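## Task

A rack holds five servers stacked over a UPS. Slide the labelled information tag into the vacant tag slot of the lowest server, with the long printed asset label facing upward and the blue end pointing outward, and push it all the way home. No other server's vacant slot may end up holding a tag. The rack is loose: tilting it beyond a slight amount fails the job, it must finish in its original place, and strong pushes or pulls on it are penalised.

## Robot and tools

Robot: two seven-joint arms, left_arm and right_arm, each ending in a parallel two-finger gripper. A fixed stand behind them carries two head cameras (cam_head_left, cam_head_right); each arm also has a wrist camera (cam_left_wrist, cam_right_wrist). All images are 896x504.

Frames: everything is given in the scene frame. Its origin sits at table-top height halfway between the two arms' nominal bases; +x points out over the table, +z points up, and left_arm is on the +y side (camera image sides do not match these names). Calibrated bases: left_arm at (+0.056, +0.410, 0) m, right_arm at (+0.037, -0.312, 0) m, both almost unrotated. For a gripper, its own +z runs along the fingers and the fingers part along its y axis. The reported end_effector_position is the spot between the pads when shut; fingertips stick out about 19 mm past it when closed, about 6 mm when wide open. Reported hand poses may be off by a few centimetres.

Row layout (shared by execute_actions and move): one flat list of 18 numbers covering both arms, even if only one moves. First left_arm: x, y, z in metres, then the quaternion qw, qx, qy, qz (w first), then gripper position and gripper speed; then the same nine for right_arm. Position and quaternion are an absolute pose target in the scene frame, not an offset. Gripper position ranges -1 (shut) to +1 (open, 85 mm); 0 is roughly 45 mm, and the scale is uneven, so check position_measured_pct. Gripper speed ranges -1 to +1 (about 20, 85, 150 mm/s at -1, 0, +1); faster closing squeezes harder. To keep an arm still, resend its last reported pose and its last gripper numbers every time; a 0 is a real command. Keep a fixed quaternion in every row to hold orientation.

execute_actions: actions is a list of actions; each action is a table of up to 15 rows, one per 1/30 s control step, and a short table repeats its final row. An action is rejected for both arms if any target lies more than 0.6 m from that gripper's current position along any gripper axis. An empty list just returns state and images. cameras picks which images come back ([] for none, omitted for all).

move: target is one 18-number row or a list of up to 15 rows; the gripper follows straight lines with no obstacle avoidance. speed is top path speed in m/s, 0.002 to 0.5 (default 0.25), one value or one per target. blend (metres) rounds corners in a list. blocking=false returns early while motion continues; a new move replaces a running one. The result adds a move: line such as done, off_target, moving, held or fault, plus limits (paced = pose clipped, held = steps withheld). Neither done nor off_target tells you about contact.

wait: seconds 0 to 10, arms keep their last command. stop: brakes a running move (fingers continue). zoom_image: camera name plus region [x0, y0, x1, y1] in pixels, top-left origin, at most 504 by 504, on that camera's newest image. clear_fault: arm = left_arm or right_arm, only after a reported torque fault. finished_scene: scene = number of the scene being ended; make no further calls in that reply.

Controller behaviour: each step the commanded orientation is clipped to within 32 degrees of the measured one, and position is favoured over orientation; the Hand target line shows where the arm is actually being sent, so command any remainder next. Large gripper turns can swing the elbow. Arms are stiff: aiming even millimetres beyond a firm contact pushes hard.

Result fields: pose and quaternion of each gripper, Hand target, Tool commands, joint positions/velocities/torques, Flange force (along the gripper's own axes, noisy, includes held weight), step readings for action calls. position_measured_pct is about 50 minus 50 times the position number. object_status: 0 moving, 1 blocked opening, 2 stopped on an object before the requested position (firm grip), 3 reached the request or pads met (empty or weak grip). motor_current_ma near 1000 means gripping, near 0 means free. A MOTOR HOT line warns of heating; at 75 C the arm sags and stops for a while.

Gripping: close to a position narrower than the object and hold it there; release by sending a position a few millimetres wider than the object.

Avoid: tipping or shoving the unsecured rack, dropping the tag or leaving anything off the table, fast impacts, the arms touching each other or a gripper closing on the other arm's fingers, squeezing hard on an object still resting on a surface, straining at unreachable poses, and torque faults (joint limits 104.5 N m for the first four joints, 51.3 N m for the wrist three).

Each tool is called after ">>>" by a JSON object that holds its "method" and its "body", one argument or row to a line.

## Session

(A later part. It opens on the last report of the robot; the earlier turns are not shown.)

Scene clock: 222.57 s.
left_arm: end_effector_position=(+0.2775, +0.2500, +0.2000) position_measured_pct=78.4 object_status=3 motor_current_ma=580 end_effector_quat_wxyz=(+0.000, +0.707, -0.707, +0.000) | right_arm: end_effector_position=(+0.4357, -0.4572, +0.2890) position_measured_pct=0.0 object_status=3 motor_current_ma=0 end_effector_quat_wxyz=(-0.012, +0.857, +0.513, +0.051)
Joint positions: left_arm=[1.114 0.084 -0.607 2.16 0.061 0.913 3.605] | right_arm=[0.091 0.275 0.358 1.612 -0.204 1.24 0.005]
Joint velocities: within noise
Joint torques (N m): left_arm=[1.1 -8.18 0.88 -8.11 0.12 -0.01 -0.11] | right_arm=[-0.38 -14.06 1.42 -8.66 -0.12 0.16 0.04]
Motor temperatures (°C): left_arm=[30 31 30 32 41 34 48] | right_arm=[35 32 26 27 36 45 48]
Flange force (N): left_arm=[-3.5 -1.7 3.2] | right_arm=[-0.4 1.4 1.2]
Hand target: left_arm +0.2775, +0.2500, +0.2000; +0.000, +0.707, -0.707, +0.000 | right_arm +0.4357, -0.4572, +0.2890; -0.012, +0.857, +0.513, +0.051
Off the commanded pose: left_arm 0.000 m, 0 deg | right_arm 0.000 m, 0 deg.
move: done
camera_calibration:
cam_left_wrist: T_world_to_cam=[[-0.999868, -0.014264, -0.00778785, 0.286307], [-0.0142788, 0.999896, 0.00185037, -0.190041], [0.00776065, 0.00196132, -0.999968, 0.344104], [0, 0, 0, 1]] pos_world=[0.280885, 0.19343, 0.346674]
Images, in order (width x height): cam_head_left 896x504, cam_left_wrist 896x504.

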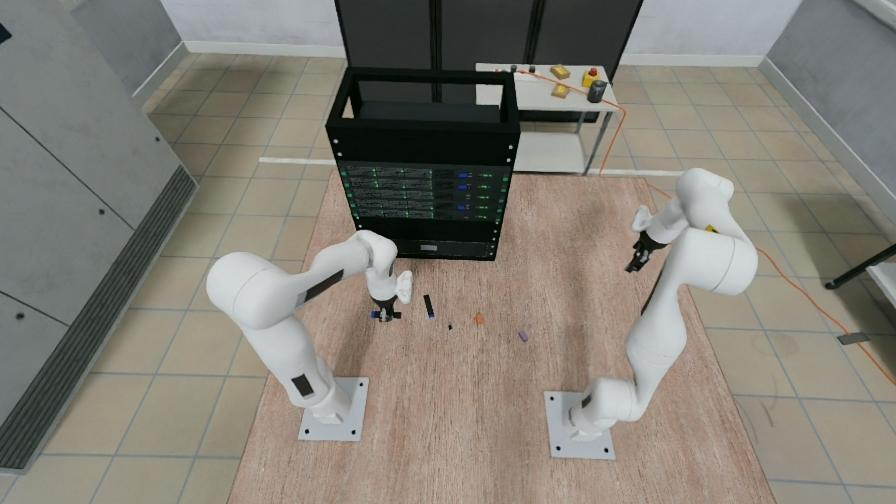

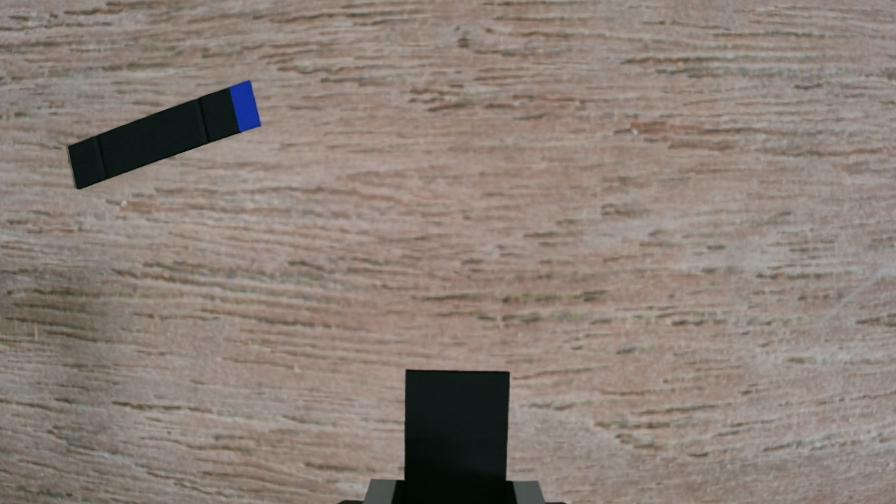

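>>> {"method": "move", "body": {
  "target": [
    [0.35,0.2,0.3,0,1,0,0,-0.57,-1,0.42,-0.30,0.2890,-0.012,0.857,0.513,0.051,1,1],
    [0.42,0.06,0.35,0.7071,0.7071,0,0,-0.57,-1,0.4,-0.15,0.2890,0.5,-0.5,-0.5,-0.5,1,1]
  ],
  "speed": 0.15
}}

Scene clock: 246.40 s.
left_arm: end_effector_position=(+0.4121, +0.0758, +0.3444) position_measured_pct=78.4 object_status=3 motor_current_ma=580 end_effector_quat_wxyz=(+0.642, +0.767, +0.000, +0.000) | right_arm: end_effector_position=(+0.4022, -0.1670, +0.2890) position_measured_pct=0.0 object_status=3 motor_current_ma=0 end_effector_quat_wxyz=(-0.455, +0.560, +0.517, +0.460)
Joint positions: left_arm=[0.477 0.523 -0.622 2.094 1.567 1.715 3.731] | right_arm=[0.33 0.638 0.055 2.056 -1.22 1.589 1.124]
Joint velocities: within noise
Joint torques (N m): left_arm=[1.1 -15.84 0.41 -5.74 1.67 2.34 -0.15] | right_arm=[-0.42 -15.54 -0.58 -3.24 -0.99 3 0.12]
Motor temperatures (°C): left_arm=[30 31 30 32 41 34 48] | right_arm=[35 32 26 27 36 45 48]
Flange force (N): left_arm=[-1.3 -3.0 -3.4] | right_arm=[-1.0 -0.3 0.9]
Hand target: left_arm +0.4121, +0.0758, +0.3443; +0.642, +0.767, +0.000, +0.000 | right_arm +0.4023, -0.1670, +0.2890; -0.455, +0.560, +0.517, +0.460
Off the commanded pose: left_arm 0.019 m, 10 deg | right_arm 0.017 m, 10 deg.
move: off_target (left_arm, right_arm; path cut at 10 s); path passed 1 of 2 targets
camera_calibration:
cam_left_wrist: T_world_to_cam=[[0.0141397, -0.184388, 0.982752, -0.32646], [-0.999898, -0.000679559, 0.0142589, 0.463441], [-0.00196133, -0.982853, -0.184379, 0.285578], [0, 0, 0, 1]] pos_world=[0.46857, 0.2208, 0.366875]
cam_right_wrist: T_world_to_cam=[[0.997712, -0.0294595, -0.0608501, -0.385577], [-0.065317, -0.187801, -0.980033, 0.33259], [0.0174435, 0.981765, -0.189296, 0.361461], [0, 0, 0, 1]] pos_world=[0.400114, -0.303768, 0.37091]

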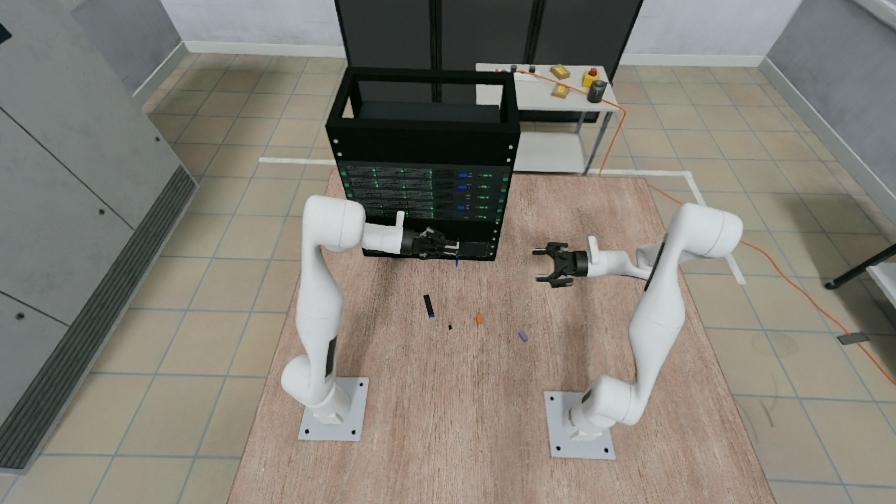

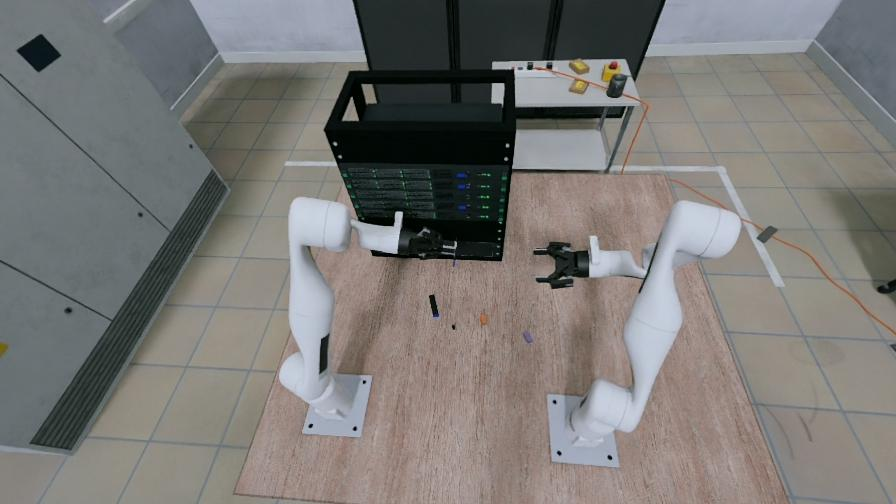

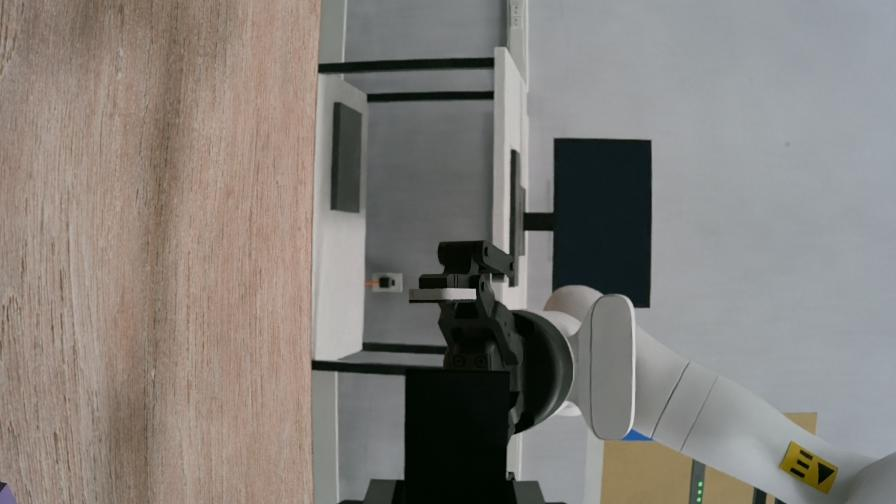

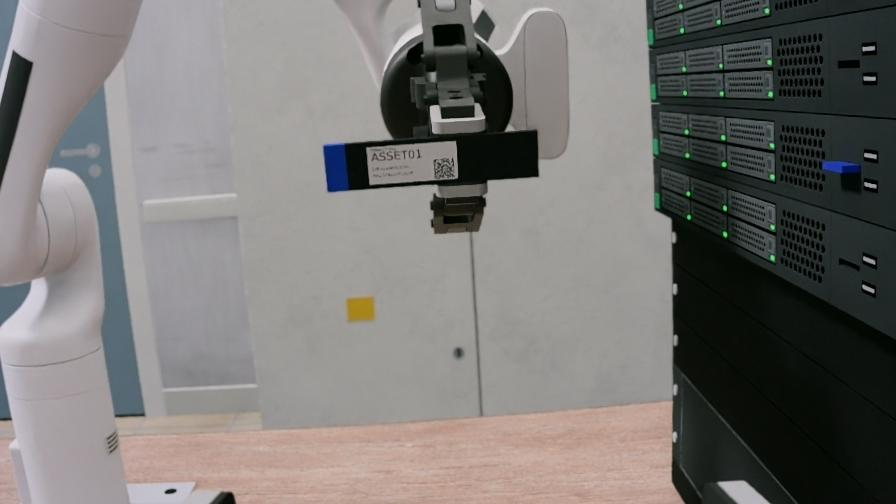

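>>> {"method": "move", "body": {
  "target": [
    [0.42,0.06,0.35,0.7071,0.7071,0,0,-0.57,-1,0.4,-0.18,0.350,0.5,-0.5,-0.5,-0.5,-0.3,0],
    [0.42,0.06,0.35,0.7071,0.7071,0,0,-0.57,-1,0.24,-0.12,0.350,0,0.7071,0,0.7071,-0.3,0]
  ],
  "speed": 0.2
}}

Scene clock: 259.00 s.
left_arm: end_effector_position=(+0.4200, +0.0600, +0.3500) position_measured_pct=78.4 object_status=3 motor_current_ma=580 end_effector_quat_wxyz=(+0.707, +0.707, +0.000, +0.000) | right_arm: end_effector_position=(+0.2400, -0.1200, +0.3500) position_measured_pct=64.9 object_status=3 motor_current_ma=0 end_effector_quat_wxyz=(+0.000, +0.707, +0.000, +0.707)
Joint positions: left_arm=[0.43 0.642 -0.531 2.107 1.695 1.854 3.619] | right_arm=[1.165 -2.106 -0.008 2.579 -1.211 1.386 -1.133]
Joint velocities: within noise
Joint torques (N m): left_arm=[1.1 -16.81 0.72 -4.85 1.39 2.54 -0.19] | right_arm=[-0.47 12.25 2.47 -5.44 -1.03 -2.49 0.11]
Motor temperatures (°C): left_arm=[30 31 30 32 41 34 48] | right_arm=[35 32 26 27 36 45 48]
Flange force (N): left_arm=[-2.1 -1.2 -4.0] | right_arm=[-0.3 -0.8 3.2]
Hand target: left_arm +0.4200, +0.0600, +0.3500; +0.707, +0.707, +0.000, +0.000 | right_arm +0.2400, -0.1200, +0.3500; +0.000, +0.707, +0.000, +0.707
Off the commanded pose: left_arm 0.000 m, 0 deg | right_arm 0.000 m, 0 deg.
move: done; limits=paced
camera_calibration:
cam_left_wrist: T_world_to_cam=[[0.014164, -0.00778717, 0.999869, -0.351711], [-0.999898, 0.00185121, 0.0141788, 0.471224], [-0.00196138, -0.999968, -0.00776015, 0.210292], [0, 0, 0, 1]] pos_world=[0.47657, 0.206674, 0.346615]
cam_right_wrist: T_world_to_cam=[[0.0253372, -0.999412, -0.0231187, -0.114818], [-0.0276984, 0.0224154, -0.999365, 0.413541], [0.999295, 0.0259614, -0.0271142, -0.0774002], [0, 0, 0, 1]] pos_world=[0.0917093, -0.122011, 0.408525]

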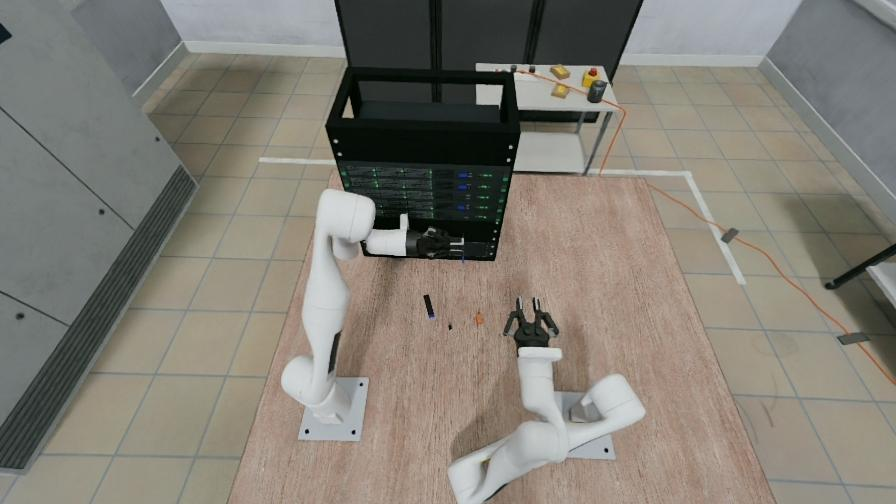

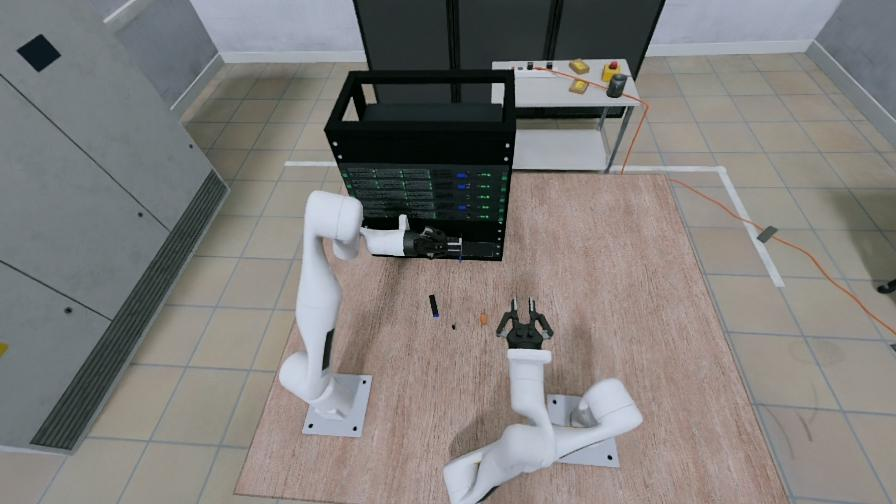

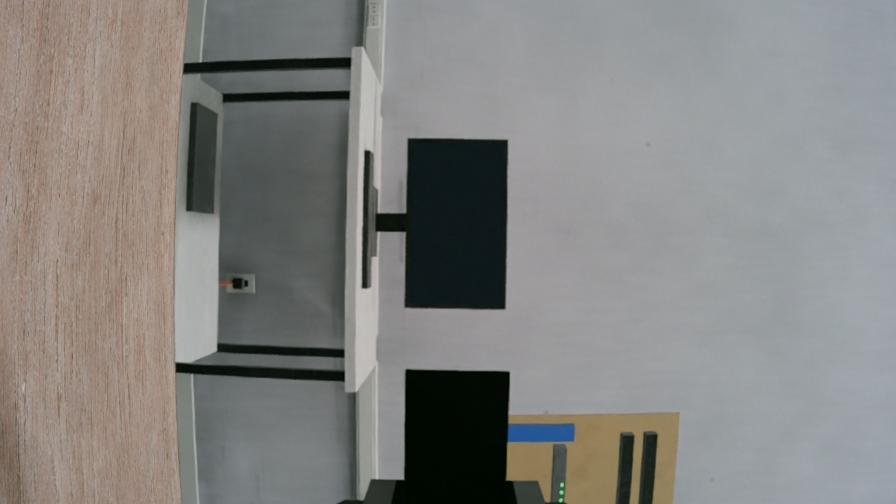

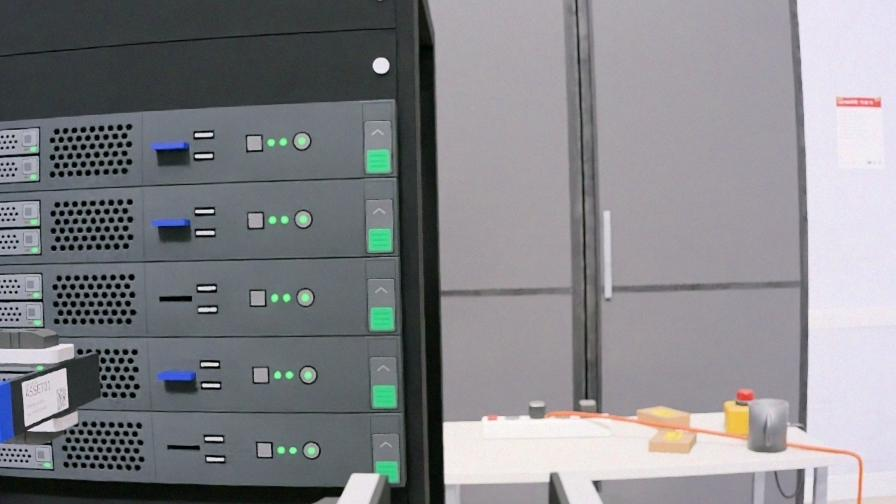

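>>> {"method": "move", "body": {
  "target": [
    [0.46,0.06,0.35,0.7071,0.7071,0,0,-0.57,-1,0.38,-0.2,0.350,0.5,-0.5,-0.5,-0.5,-0.3,0],
    [0.46,0.06,0.35,0.7071,0.7071,0,0,-0.57,-1,0.45,-0.2,0.350,0.5,-0.5,-0.5,-0.5,-0.3,0]
  ],
  "speed": 0.2,
  "cameras": []
}}

>>> {"method": "move", "body": {
  "target": [
    [0.46,0.06,0.35,0.7071,0.7071,0,0,-0.57,-1,0.45,-0.2,0.350,0,0.7071,0,0.7071,-0.3,0]
  ],
  "speed": 0.2
}}

Scene clock: 279.70 s.
left_arm: end_effector_position=(+0.4600, +0.0600, +0.3500) position_measured_pct=78.4 object_status=3 motor_current_ma=580 end_effector_quat_wxyz=(+0.707, +0.707, +0.000, +0.000) | right_arm: end_effector_position=(+0.4500, -0.2000, +0.3500) position_measured_pct=64.9 object_status=3 motor_current_ma=0 end_effector_quat_wxyz=(+0.500, -0.500, -0.500, -0.500)
Joint positions: left_arm=[0.403 0.69 -0.517 1.976 1.724 1.854 3.704] | right_arm=[0.546 0.718 -0.223 1.798 -1.184 1.681 0.926]
Joint velocities: within noise
Joint torques (N m): left_arm=[1.14 -18.26 0.63 -5.43 1.61 2.42 -0.17] | right_arm=[-0.4 -17.52 -2 -4.59 -1.6 2.69 0.07]
Motor temperatures (°C): left_arm=[30 31 30 32 41 34 48] | right_arm=[35 32 26 27 36 45 48]
Flange force (N): left_arm=[-2.0 -1.2 -3.7] | right_arm=[-1.0 -0.5 0.8]
Hand target: left_arm +0.4600, +0.0600, +0.3500; +0.707, +0.707, +0.000, +0.000 | right_arm +0.4500, -0.2000, +0.3500; +0.500, -0.500, -0.500, -0.500
Off the commanded pose: left_arm 0.000 m, 0 deg | right_arm 0.000 m, 0 deg.
move: done; limits=paced
No camera images: "cameras" was empty.

Scene clock: 285.00 s.
left_arm: end_effector_position=(+0.4600, +0.0600, +0.3500) position_measured_pct=78.4 object_status=3 motor_current_ma=580 end_effector_quat_wxyz=(+0.707, +0.707, +0.000, +0.000) | right_arm: end_effector_position=(+0.4506, -0.1992, +0.3505) position_measured_pct=64.9 object_status=3 motor_current_ma=0 end_effector_quat_wxyz=(+0.060, +0.739, -0.059, +0.668)
Joint positions: left_arm=[0.403 0.69 -0.517 1.976 1.724 1.854 3.704] | right_arm=[1.249 -0.995 -1.556 2.581 -3.447 0.56 0.785]
Joint velocities: within noise
Joint torques (N m): left_arm=[1.12 -18.22 0.63 -5.39 1.57 2.42 -0.18] | right_arm=[-0.45 8.86 6.61 -4.38 -0.94 2.33 0.04]
Motor temperatures (°C): left_arm=[30 31 30 32 41 34 48] | right_arm=[35 32 26 27 36 45 48]
Flange force (N): left_arm=[-1.9 -1.1 -3.6] | right_arm=[-2.4 0.2 1.9]
Hand target: left_arm +0.4600, +0.0600, +0.3500; +0.707, +0.707, +0.000, +0.000 | right_arm +0.4505, -0.1992, +0.3505; +0.060, +0.739, -0.059, +0.668
Off the commanded pose: left_arm 0.000 m, 0 deg | right_arm 0.001 m, 11 deg.
joint sent to its limit (right arm) — joint 4 (elbow), upper limit, where the elbow is as bent as it goes. The joint targets are off in orientation, not in position.
move: off_target (right_arm)
camera_calibration:
cam_left_wrist: T_world_to_cam=[[0.0141633, -0.00788716, 0.999869, -0.352256], [-0.999898, 0.00184979, 0.0141783, 0.51122], [-0.00196137, -0.999967, -0.00786015, 0.210405], [0, 0, 0, 1]] pos_world=[0.51657, 0.206674, 0.346615]
cam_right_wrist: T_world_to_cam=[[-0.144909, -0.9893, -0.0169447, -0.122774], [-0.122704, 0.0349613, -0.991827, 0.464295], [0.981807, -0.141646, -0.126457, -0.276471], [0, 0, 0, 1]] pos_world=[0.310621, -0.176854, 0.423459]

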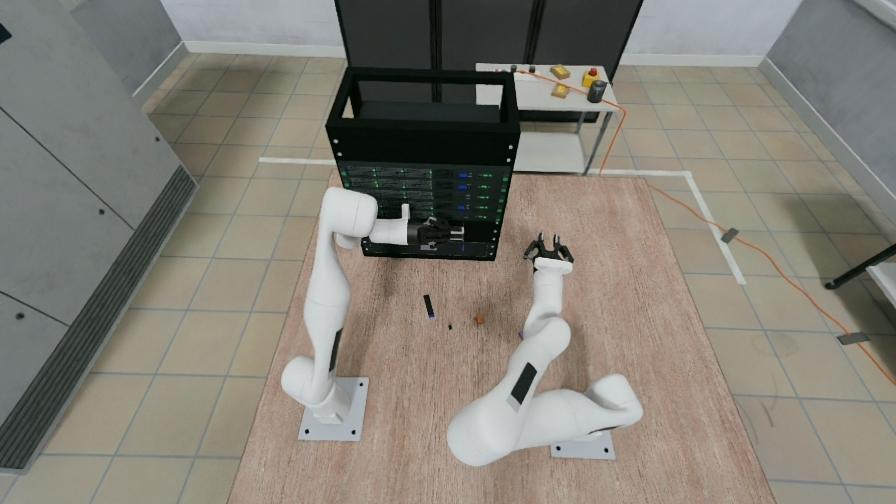

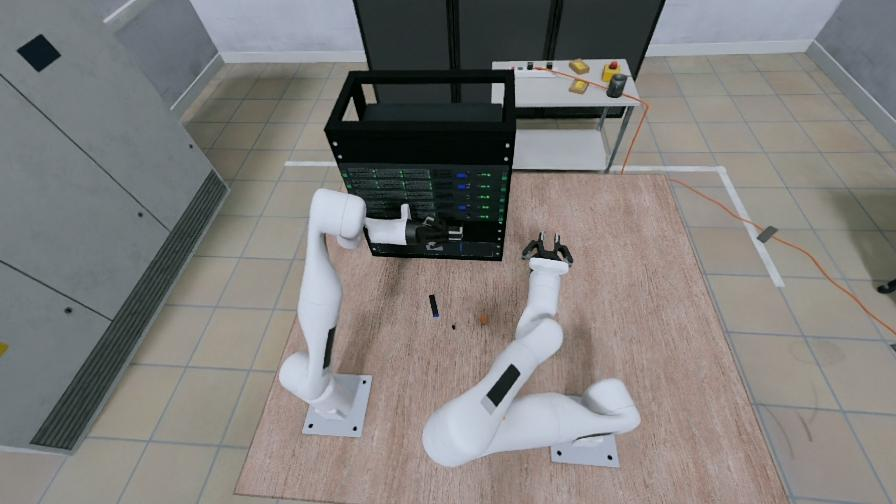

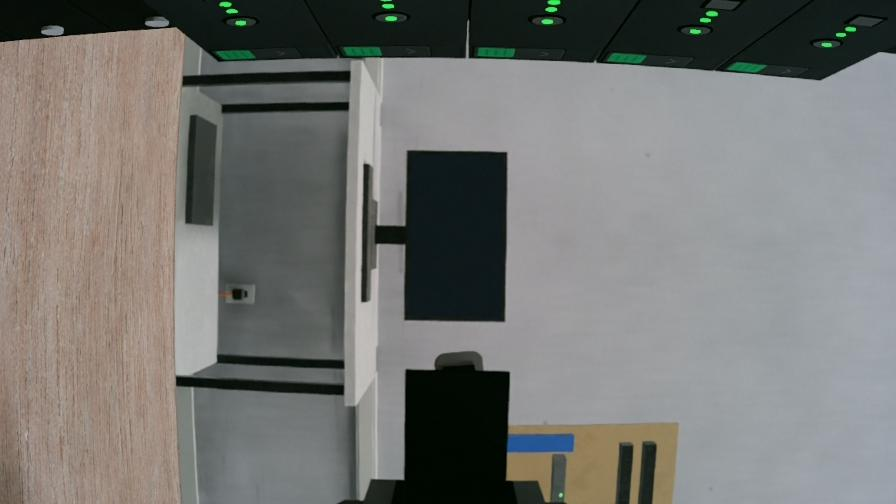

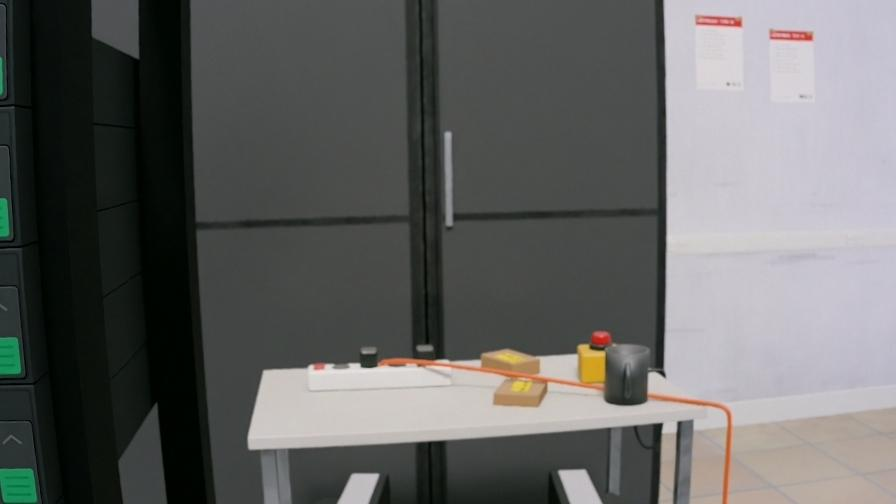

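>>> {"method": "move", "body": {
  "target": [
    [0.46,0.06,0.35,0.7071,0.7071,0,0,-0.57,-1,0.45,-0.2,0.350,0.5,-0.5,-0.5,-0.5,-0.3,0]
  ],
  "speed": 0.2,
  "cameras": []
}}

>>> {"method": "move", "body": {
  "target": [
    [0.46,0.06,0.35,0.7071,0.7071,0,0,-0.57,-1,0.43,-0.45,0.2890,-0.012,0.857,0.513,0.051,-0.3,0]
  ],
  "speed": 0.2,
  "cameras": ["cam_head_right"]
}}

>>> {"method": "move", "body": {
  "target": [
    [0.46,0.06,0.35,0.7071,0.7071,0,0,-0.57,-1,0.40,-0.3,0.3,0,1,0,0,-0.3,0]
  ],
  "speed": 0.2,
  "cameras": ["cam_head_right"]
}}

Scene clock: 304.20 s.
left_arm: end_effector_position=(+0.4600, +0.0600, +0.3500) position_measured_pct=78.4 object_status=3 motor_current_ma=580 end_effector_quat_wxyz=(+0.707, +0.707, +0.000, +0.000) | right_arm: end_effector_position=(+0.4500, -0.2000, +0.3500) position_measured_pct=64.9 object_status=3 motor_current_ma=0 end_effector_quat_wxyz=(+0.500, -0.500, -0.500, -0.500)
Joint positions: left_arm=[0.403 0.69 -0.517 1.976 1.724 1.854 3.704] | right_arm=[0.834 0.809 -0.681 1.786 -1.021 1.43 0.781]
Joint velocities: within noise
Joint torques (N m): left_arm=[1.09 -18.23 0.66 -5.39 1.62 2.45 -0.17] | right_arm=[-0.46 -16.48 -4.47 -4.26 -1.91 2.37 0.05]
Motor temperatures (°C): left_arm=[30 31 30 32 41 34 48] | right_arm=[35 32 26 27 36 45 48]
Flange force (N): left_arm=[-2.0 -1.1 -3.6] | right_arm=[-0.4 -0.6 0.7]
Hand target: left_arm +0.4600, +0.0600, +0.3500; +0.707, +0.707, +0.000, +0.000 | right_arm +0.4500, -0.2000, +0.3500; +0.500, -0.500, -0.500, -0.500
Off the commanded pose: left_arm 0.000 m, 0 deg | right_arm 0.000 m, 0 deg.
move: done
No camera images: "cameras" was empty.

Scene clock: 308.43 s.
left_arm: end_effector_position=(+0.4600, +0.0600, +0.3500) position_measured_pct=78.4 object_status=3 motor_current_ma=580 end_effector_quat_wxyz=(+0.707, +0.707, +0.000, +0.000) | right_arm: end_effector_position=(+0.4300, -0.4500, +0.2890) position_measured_pct=64.9 object_status=3 motor_current_ma=0 end_effector_quat_wxyz=(-0.012, +0.857, +0.513, +0.051)
Joint positions: left_arm=[0.403 0.69 -0.517 1.976 1.724 1.854 3.704] | right_arm=[0.577 0.259 -0.293 1.62 -0.019 1.222 -0.192]
Joint velocities: within noise
Joint torques (N m): left_arm=[1.07 -18.25 0.64 -5.39 1.62 2.44 -0.19] | right_arm=[-0.4 -14.09 -0.08 -8.73 -0.09 0.14 0.09]
Motor temperatures (°C): left_arm=[30 31 30 32 41 34 48] | right_arm=[35 32 26 27 36 45 48]
Flange force (N): left_arm=[-1.9 -1.1 -3.6] | right_arm=[-0.3 0.5 1.1]
Hand target: left_arm +0.4600, +0.0600, +0.3500; +0.707, +0.707, +0.000, +0.000 | right_arm +0.4300, -0.4500, +0.2890; -0.012, +0.857, +0.513, +0.051
Off the commanded pose: left_arm 0.000 m, 0 deg | right_arm 0.000 m, 0 deg.
move: done
Images, in order (width x height): cam_head_right 896x504.

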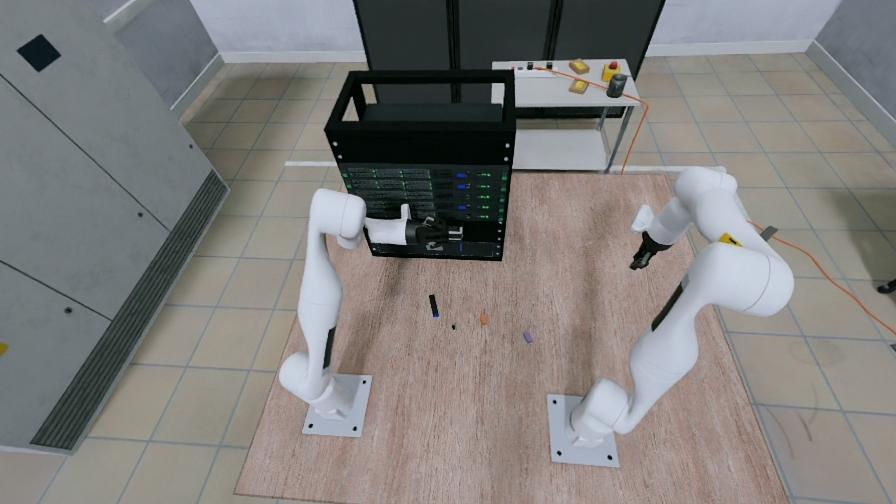

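Scene clock: 311.50 s.
left_arm: end_effector_position=(+0.4600, +0.0600, +0.3500) position_measured_pct=78.4 object_status=3 motor_current_ma=580 end_effector_quat_wxyz=(+0.707, +0.707, +0.000, +0.000) | right_arm: end_effector_position=(+0.4000, -0.3000, +0.3000) position_measured_pct=64.9 object_status=3 motor_current_ma=0 end_effector_quat_wxyz=(+0.000, +1.000, +0.000, +0.000)
Joint positions: left_arm=[0.403 0.69 -0.517 1.976 1.724 1.854 3.704] | right_arm=[0.154 0.158 -0.297 1.706 0.048 1.286 -1.724]
Joint velocities: within noise
Joint torques (N m): left_arm=[1.13 -18.23 0.65 -5.43 1.59 2.45 -0.18] | right_arm=[-0.41 -12.03 0.19 -8.7 0.22 0.21 0.06]
Motor temperatures (°C): left_arm=[30 31 30 32 41 34 48] | right_arm=[35 32 26 27 36 45 48]
Flange force (N): left_arm=[-2.1 -1.1 -3.6] | right_arm=[0.5 0.1 1.0]
Hand target: left_arm +0.4600, +0.0600, +0.3500; +0.707, +0.707, +0.000, +0.000 | right_arm +0.4000, -0.3000, +0.3000; +0.000, +1.000, +0.000, +0.000
Off the commanded pose: left_arm 0.000 m, 0 deg | right_arm 0.000 m, 0 deg.
move: done
Images, in order (width x height): cam_head_right 896x504.

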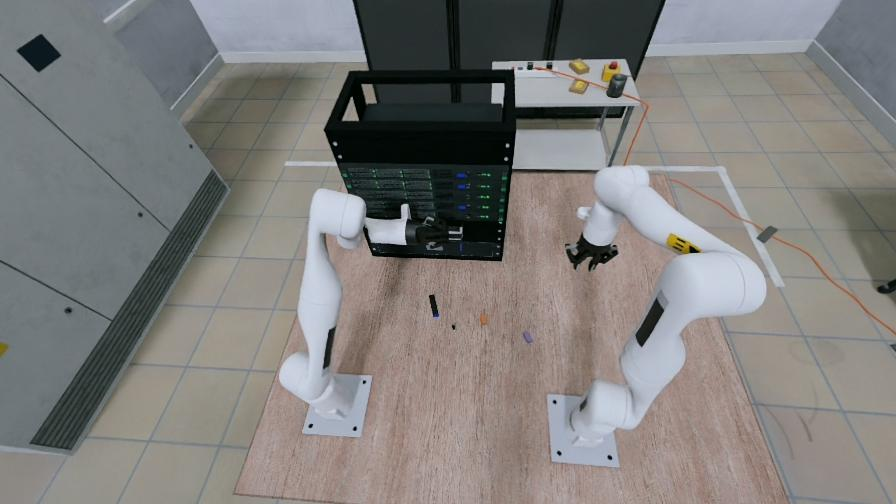

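>>> {"method": "move", "body": {
  "target": [
    [0.46,0.06,0.35,0.7071,0.7071,0,0,-0.57,-1,0.50,-0.3,0.35,0,0.924,0,0.383,-0.3,0],
    [0.46,0.06,0.35,0.7071,0.7071,0,0,-0.57,-1,0.55,-0.25,0.37,0,0.7071,0,0.7071,-0.3,0]
  ],
  "speed": 0.2,
  "cameras": ["cam_head_right","cam_right_wrist"]
}}

Scene clock: 321.97 s.
left_arm: end_effector_position=(+0.4600, +0.0600, +0.3500) position_measured_pct=78.4 object_status=3 motor_current_ma=580 end_effector_quat_wxyz=(+0.707, +0.707, +0.000, +0.000) | right_arm: end_effector_position=(+0.5500, -0.2500, +0.3700) position_measured_pct=64.9 object_status=3 motor_current_ma=0 end_effector_quat_wxyz=(+0.000, +0.707, +0.000, +0.707)
Joint positions: left_arm=[0.403 0.69 -0.517 1.976 1.724 1.854 3.704] | right_arm=[0.285 0.485 -0.905 2.561 -0.518 -1.537 -1.116]
Joint velocities: within noise
Joint torques (N m): left_arm=[1.08 -18.23 0.6 -5.42 1.6 2.4 -0.16] | right_arm=[-0.46 -12.22 -1.43 -4.7 1.53 -2.45 0.09]
Motor temperatures (°C): left_arm=[30 31 30 32 41 34 48] | right_arm=[34 32 26 27 36 45 48]
Flange force (N): left_arm=[-2.1 -1.2 -3.6] | right_arm=[-1.0 -0.1 -1.3]
Hand target: left_arm +0.4600, +0.0600, +0.3500; +0.707, +0.707, +0.000, +0.000 | right_arm +0.5500, -0.2500, +0.3700; +0.000, +0.707, +0.000, +0.707
Off the commanded pose: left_arm 0.000 m, 0 deg | right_arm 0.000 m, 0 deg.
move: done
camera_calibration:
cam_right_wrist: T_world_to_cam=[[0.0253372, -0.999412, -0.0231187, -0.252132], [-0.0276984, 0.0224154, -0.999365, 0.445128], [0.999295, 0.0259614, -0.0271142, -0.383262], [0, 0, 0, 1]] pos_world=[0.401709, -0.252011, 0.428625]
Images, in order (width x height): cam_head_right 896x504, cam_right_wrist 896x504.

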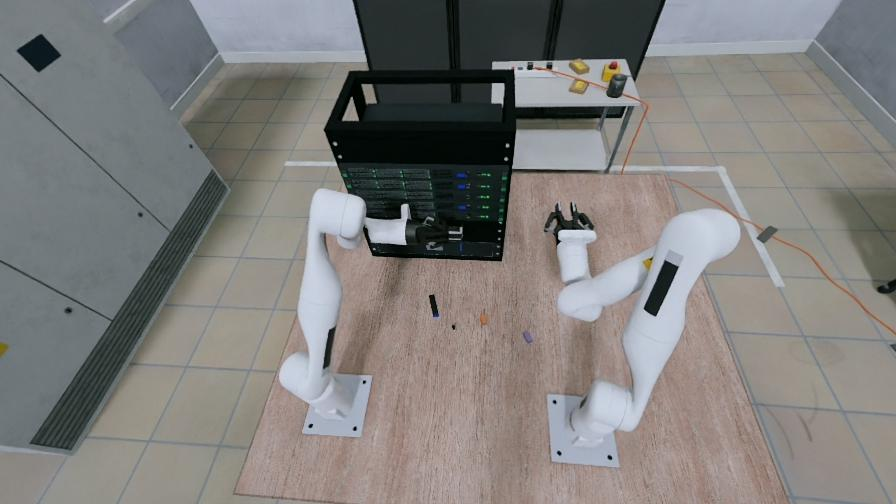

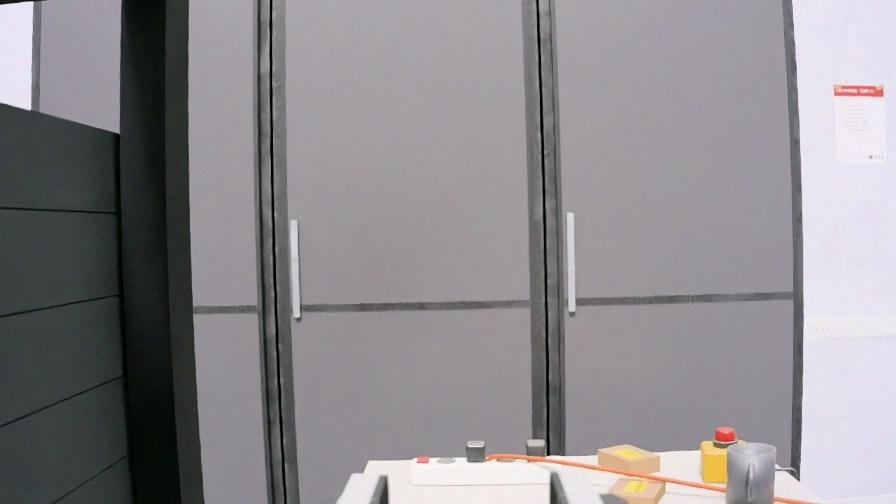

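>>> {"method": "move", "body": {
  "target": [
    [0.50,0.06,0.35,0.7071,0.7071,0,0,-0.57,-1,0.40,-0.13,0.36,0,0.7071,0,0.7071,-0.3,0],
    [0.50,0.06,0.35,0.7071,0.7071,0,0,-0.57,-1,0.385,0.06,0.35,0,0.7071,0,0.7071,-0.3,0]
  ],
  "speed": 0.15
}}

Scene clock: 337.50 s.
left_arm: end_effector_position=(+0.5000, +0.0600, +0.3500) position_measured_pct=78.4 object_status=3 motor_current_ma=580 end_effector_quat_wxyz=(+0.707, +0.707, +0.000, +0.000) | right_arm: end_effector_position=(+0.3850, +0.0600, +0.3500) position_measured_pct=64.9 object_status=3 motor_current_ma=0 end_effector_quat_wxyz=(+0.000, +0.707, +0.000, +0.707)
Joint positions: left_arm=[0.374 0.742 -0.502 1.839 1.754 1.849 3.789] | right_arm=[-0.926 0.769 -0.886 2.074 -1.338 -2.1 -1.012]
Joint velocities: within noise
Joint torques (N m): left_arm=[1.11 -19.67 0.56 -5.98 1.79 2.32 -0.16] | right_arm=[-0.44 -17.17 -1.74 -3.69 1.56 -2.33 0.09]
Motor temperatures (°C): left_arm=[30 31 30 32 41 34 48] | right_arm=[34 32 26 27 36 45 48]
Flange force (N): left_arm=[-2.1 -1.0 -3.2] | right_arm=[-0.6 1.5 -0.8]
Hand target: left_arm +0.5000, +0.0600, +0.3500; +0.707, +0.707, +0.000, +0.000 | right_arm +0.3850, +0.0600, +0.3500; +0.000, +0.707, +0.000, +0.707
Off the commanded pose: left_arm 0.000 m, 0 deg | right_arm 0.000 m, 0 deg.
move: done
camera_calibration:
cam_left_wrist: T_world_to_cam=[[0.0141633, -0.00788716, 0.999869, -0.352823], [-0.999898, 0.00184979, 0.0141783, 0.551216], [-0.00196137, -0.999967, -0.00786015, 0.210484], [0, 0, 0, 1]] pos_world=[0.55657, 0.206674, 0.346615]
cam_right_wrist: T_world_to_cam=[[0.025339, -0.999414, -0.0230188, 0.0613611], [-0.027696, 0.0223155, -0.999367, 0.413528], [0.999295, 0.0259605, -0.0271143, -0.226971], [0, 0, 0, 1]] pos_world=[0.236709, 0.0579893, 0.408525]

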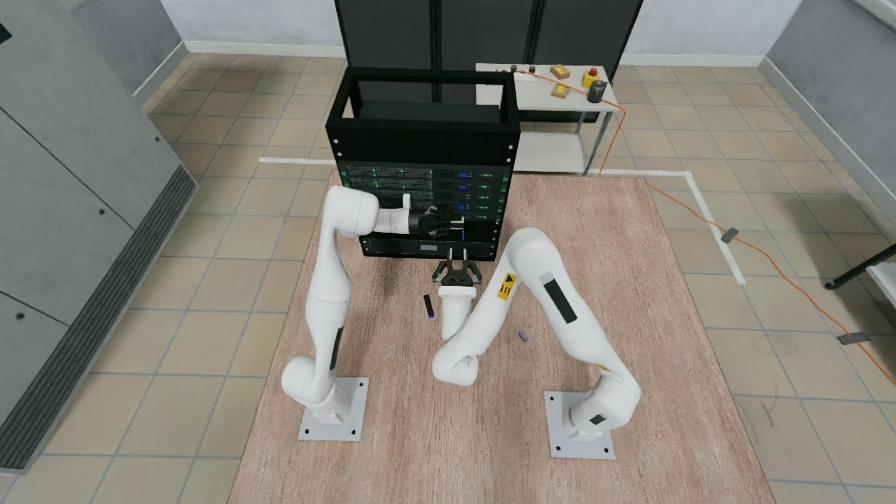

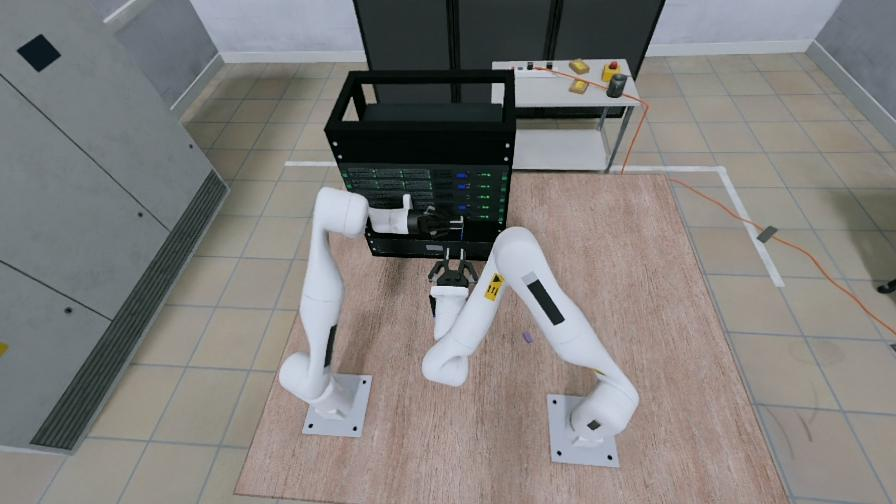

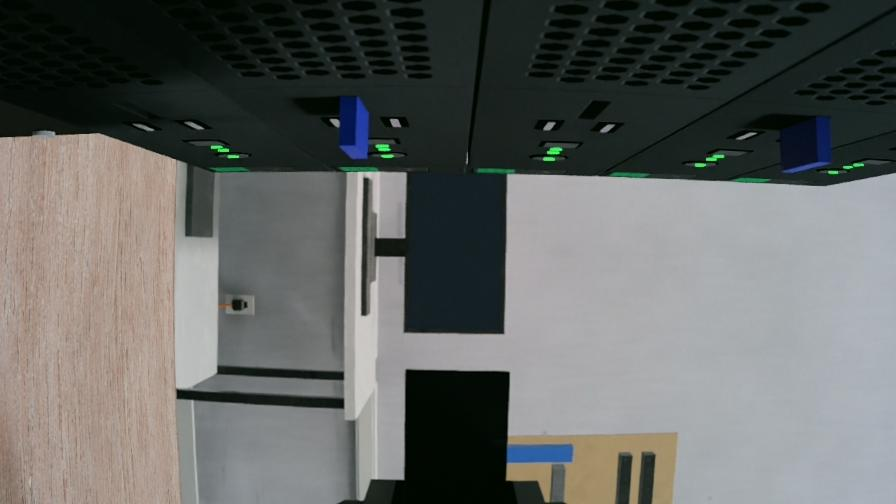

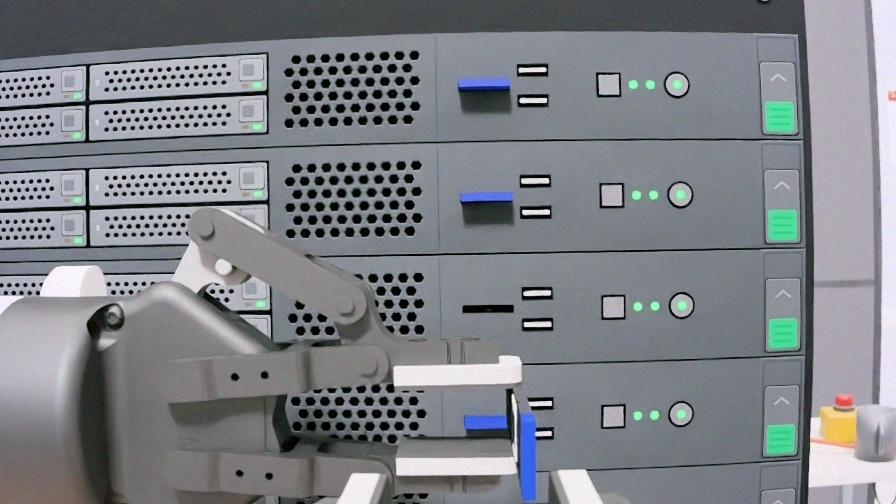

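>>> {"method": "move", "body": {
  "target": [
    [0.50,0.06,0.35,0.7071,0.7071,0,0,-0.57,-1,0.395,0.046,0.354,0,0.7071,0,0.7071,-0.6,-1]
  ],
  "speed": 0.1,
  "cameras": ["cam_right_wrist"]
}}

>>> {"method": "zoom_image", "body": {
  "camera": "cam_right_wrist",
  "region": [300, 330, 610, 504]
}}

Scene clock: 369.17 s.
left_arm: end_effector_position=(+0.5000, +0.0600, +0.3500) position_measured_pct=78.4 object_status=3 motor_current_ma=580 end_effector_quat_wxyz=(+0.707, +0.707, +0.000, +0.000) | right_arm: end_effector_position=(+0.3950, +0.0460, +0.3540) position_measured_pct=80.1 object_status=0 motor_current_ma=0 end_effector_quat_wxyz=(+0.000, +0.707, +0.000, +0.707)
Joint positions: left_arm=[0.374 0.742 -0.502 1.839 1.754 1.849 3.789] | right_arm=[-0.886 0.743 -0.891 2.112 -1.332 -2.078 -1.018]
Joint velocities: within noise
Joint torques (N m): left_arm=[1.12 -19.67 0.53 -5.99 1.8 2.32 -0.18] | right_arm=[-0.47 -16.76 -1.66 -3.86 1.57 -2.32 0.06]
Motor temperatures (°C): left_arm=[30 31 30 31 41 34 48] | right_arm=[34 32 26 27 36 45 48]
Flange force (N): left_arm=[-2.1 -1.0 -3.2] | right_arm=[-0.7 1.9 -0.8]
Hand target: left_arm +0.5000, +0.0600, +0.3500; +0.707, +0.707, +0.000, +0.000 | right_arm +0.3950, +0.0460, +0.3540; +0.000, +0.707, +0.000, +0.707
Off the commanded pose: left_arm 0.000 m, 0 deg | right_arm 0.000 m, 0 deg.
move: done
camera_calibration:
cam_right_wrist: T_world_to_cam=[[0.025339, -0.999414, -0.0230188, 0.047208], [-0.027696, 0.0223155, -0.999367, 0.418115], [0.999295, 0.0259605, -0.0271143, -0.236492], [0, 0, 0, 1]] pos_world=[0.246709, 0.0439893, 0.412525]
Images, in order (width x height): cam_right_wrist 896x504.

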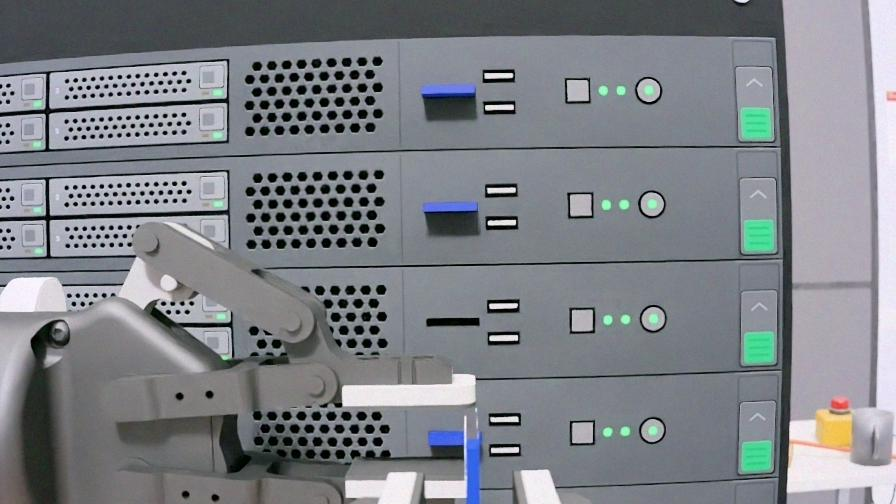

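Scaled by 1.626 from the camera's 896x504 image, which has a finer 1280x720 frame.

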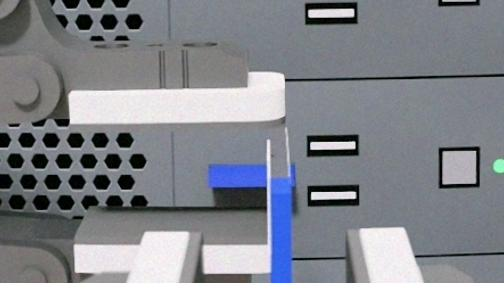

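>>> {"method": "move", "body": {
  "target": [
    [0.50,0.06,0.35,0.7071,0.7071,0,0,-0.57,-1,0.415,0.0446,0.354,0,0.7071,0,0.7071,-0.6,-1],
    [0.50,0.06,0.35,0.7071,0.7071,0,0,-0.57,-1,0.436,0.0446,0.354,0,0.7071,0,0.7071,-0.6,-1]
  ],
  "speed": 0.05,
  "cameras": ["cam_right_wrist"]
}}

>>> {"method": "zoom_image", "body": {
  "camera": "cam_right_wrist",
  "region": [300, 330, 610, 504]
}}

Scene clock: 384.73 s.
left_arm: end_effector_position=(+0.5000, +0.0600, +0.3500) position_measured_pct=78.4 object_status=3 motor_current_ma=580 end_effector_quat_wxyz=(+0.707, +0.707, +0.000, +0.000) | right_arm: end_effector_position=(+0.4360, +0.0446, +0.3540) position_measured_pct=80.1 object_status=3 motor_current_ma=0 end_effector_quat_wxyz=(+0.000, +0.707, +0.000, +0.707)
Joint positions: left_arm=[0.374 0.742 -0.502 1.839 1.754 1.849 3.789] | right_arm=[-0.798 0.735 -0.855 2.093 -1.23 -1.99 -0.967]
Joint velocities: within noise
Joint torques (N m): left_arm=[1.07 -19.63 0.55 -6 1.82 2.29 -0.18] | right_arm=[-0.39 -17.23 -1.69 -4.16 1.73 -2.28 0.11]
Motor temperatures (°C): left_arm=[30 31 30 31 41 34 48] | right_arm=[34 32 26 27 36 45 48]
Flange force (N): left_arm=[-2.2 -0.9 -3.2] | right_arm=[-0.8 1.3 -1.0]
Hand target: left_arm +0.5000, +0.0600, +0.3500; +0.707, +0.707, +0.000, +0.000 | right_arm +0.4360, +0.0446, +0.3540; +0.000, +0.707, +0.000, +0.707
Off the commanded pose: left_arm 0.000 m, 0 deg | right_arm 0.000 m, 0 deg.
move: done
camera_calibration:
cam_right_wrist: T_world_to_cam=[[0.025339, -0.999414, -0.0230188, 0.0447699], [-0.027696, 0.0223155, -0.999367, 0.419282], [0.999295, 0.0259605, -0.0271143, -0.277427], [0, 0, 0, 1]] pos_world=[0.287709, 0.0425893, 0.412525]
Images, in order (width x height): cam_right_wrist 896x504.

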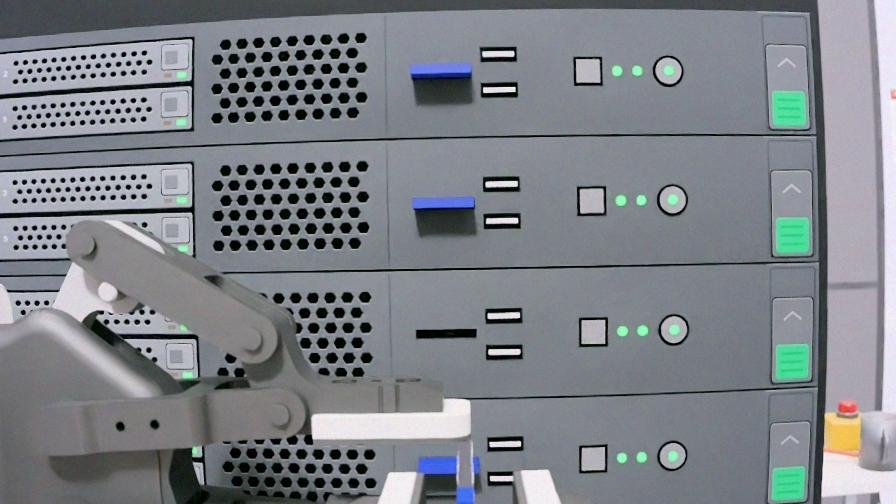

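Scaled by 1.626 from the camera's 896x504 image, which has a finer 1280x720 frame.

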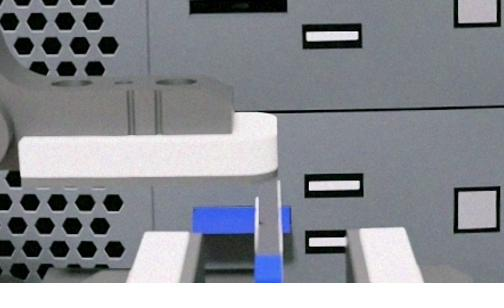

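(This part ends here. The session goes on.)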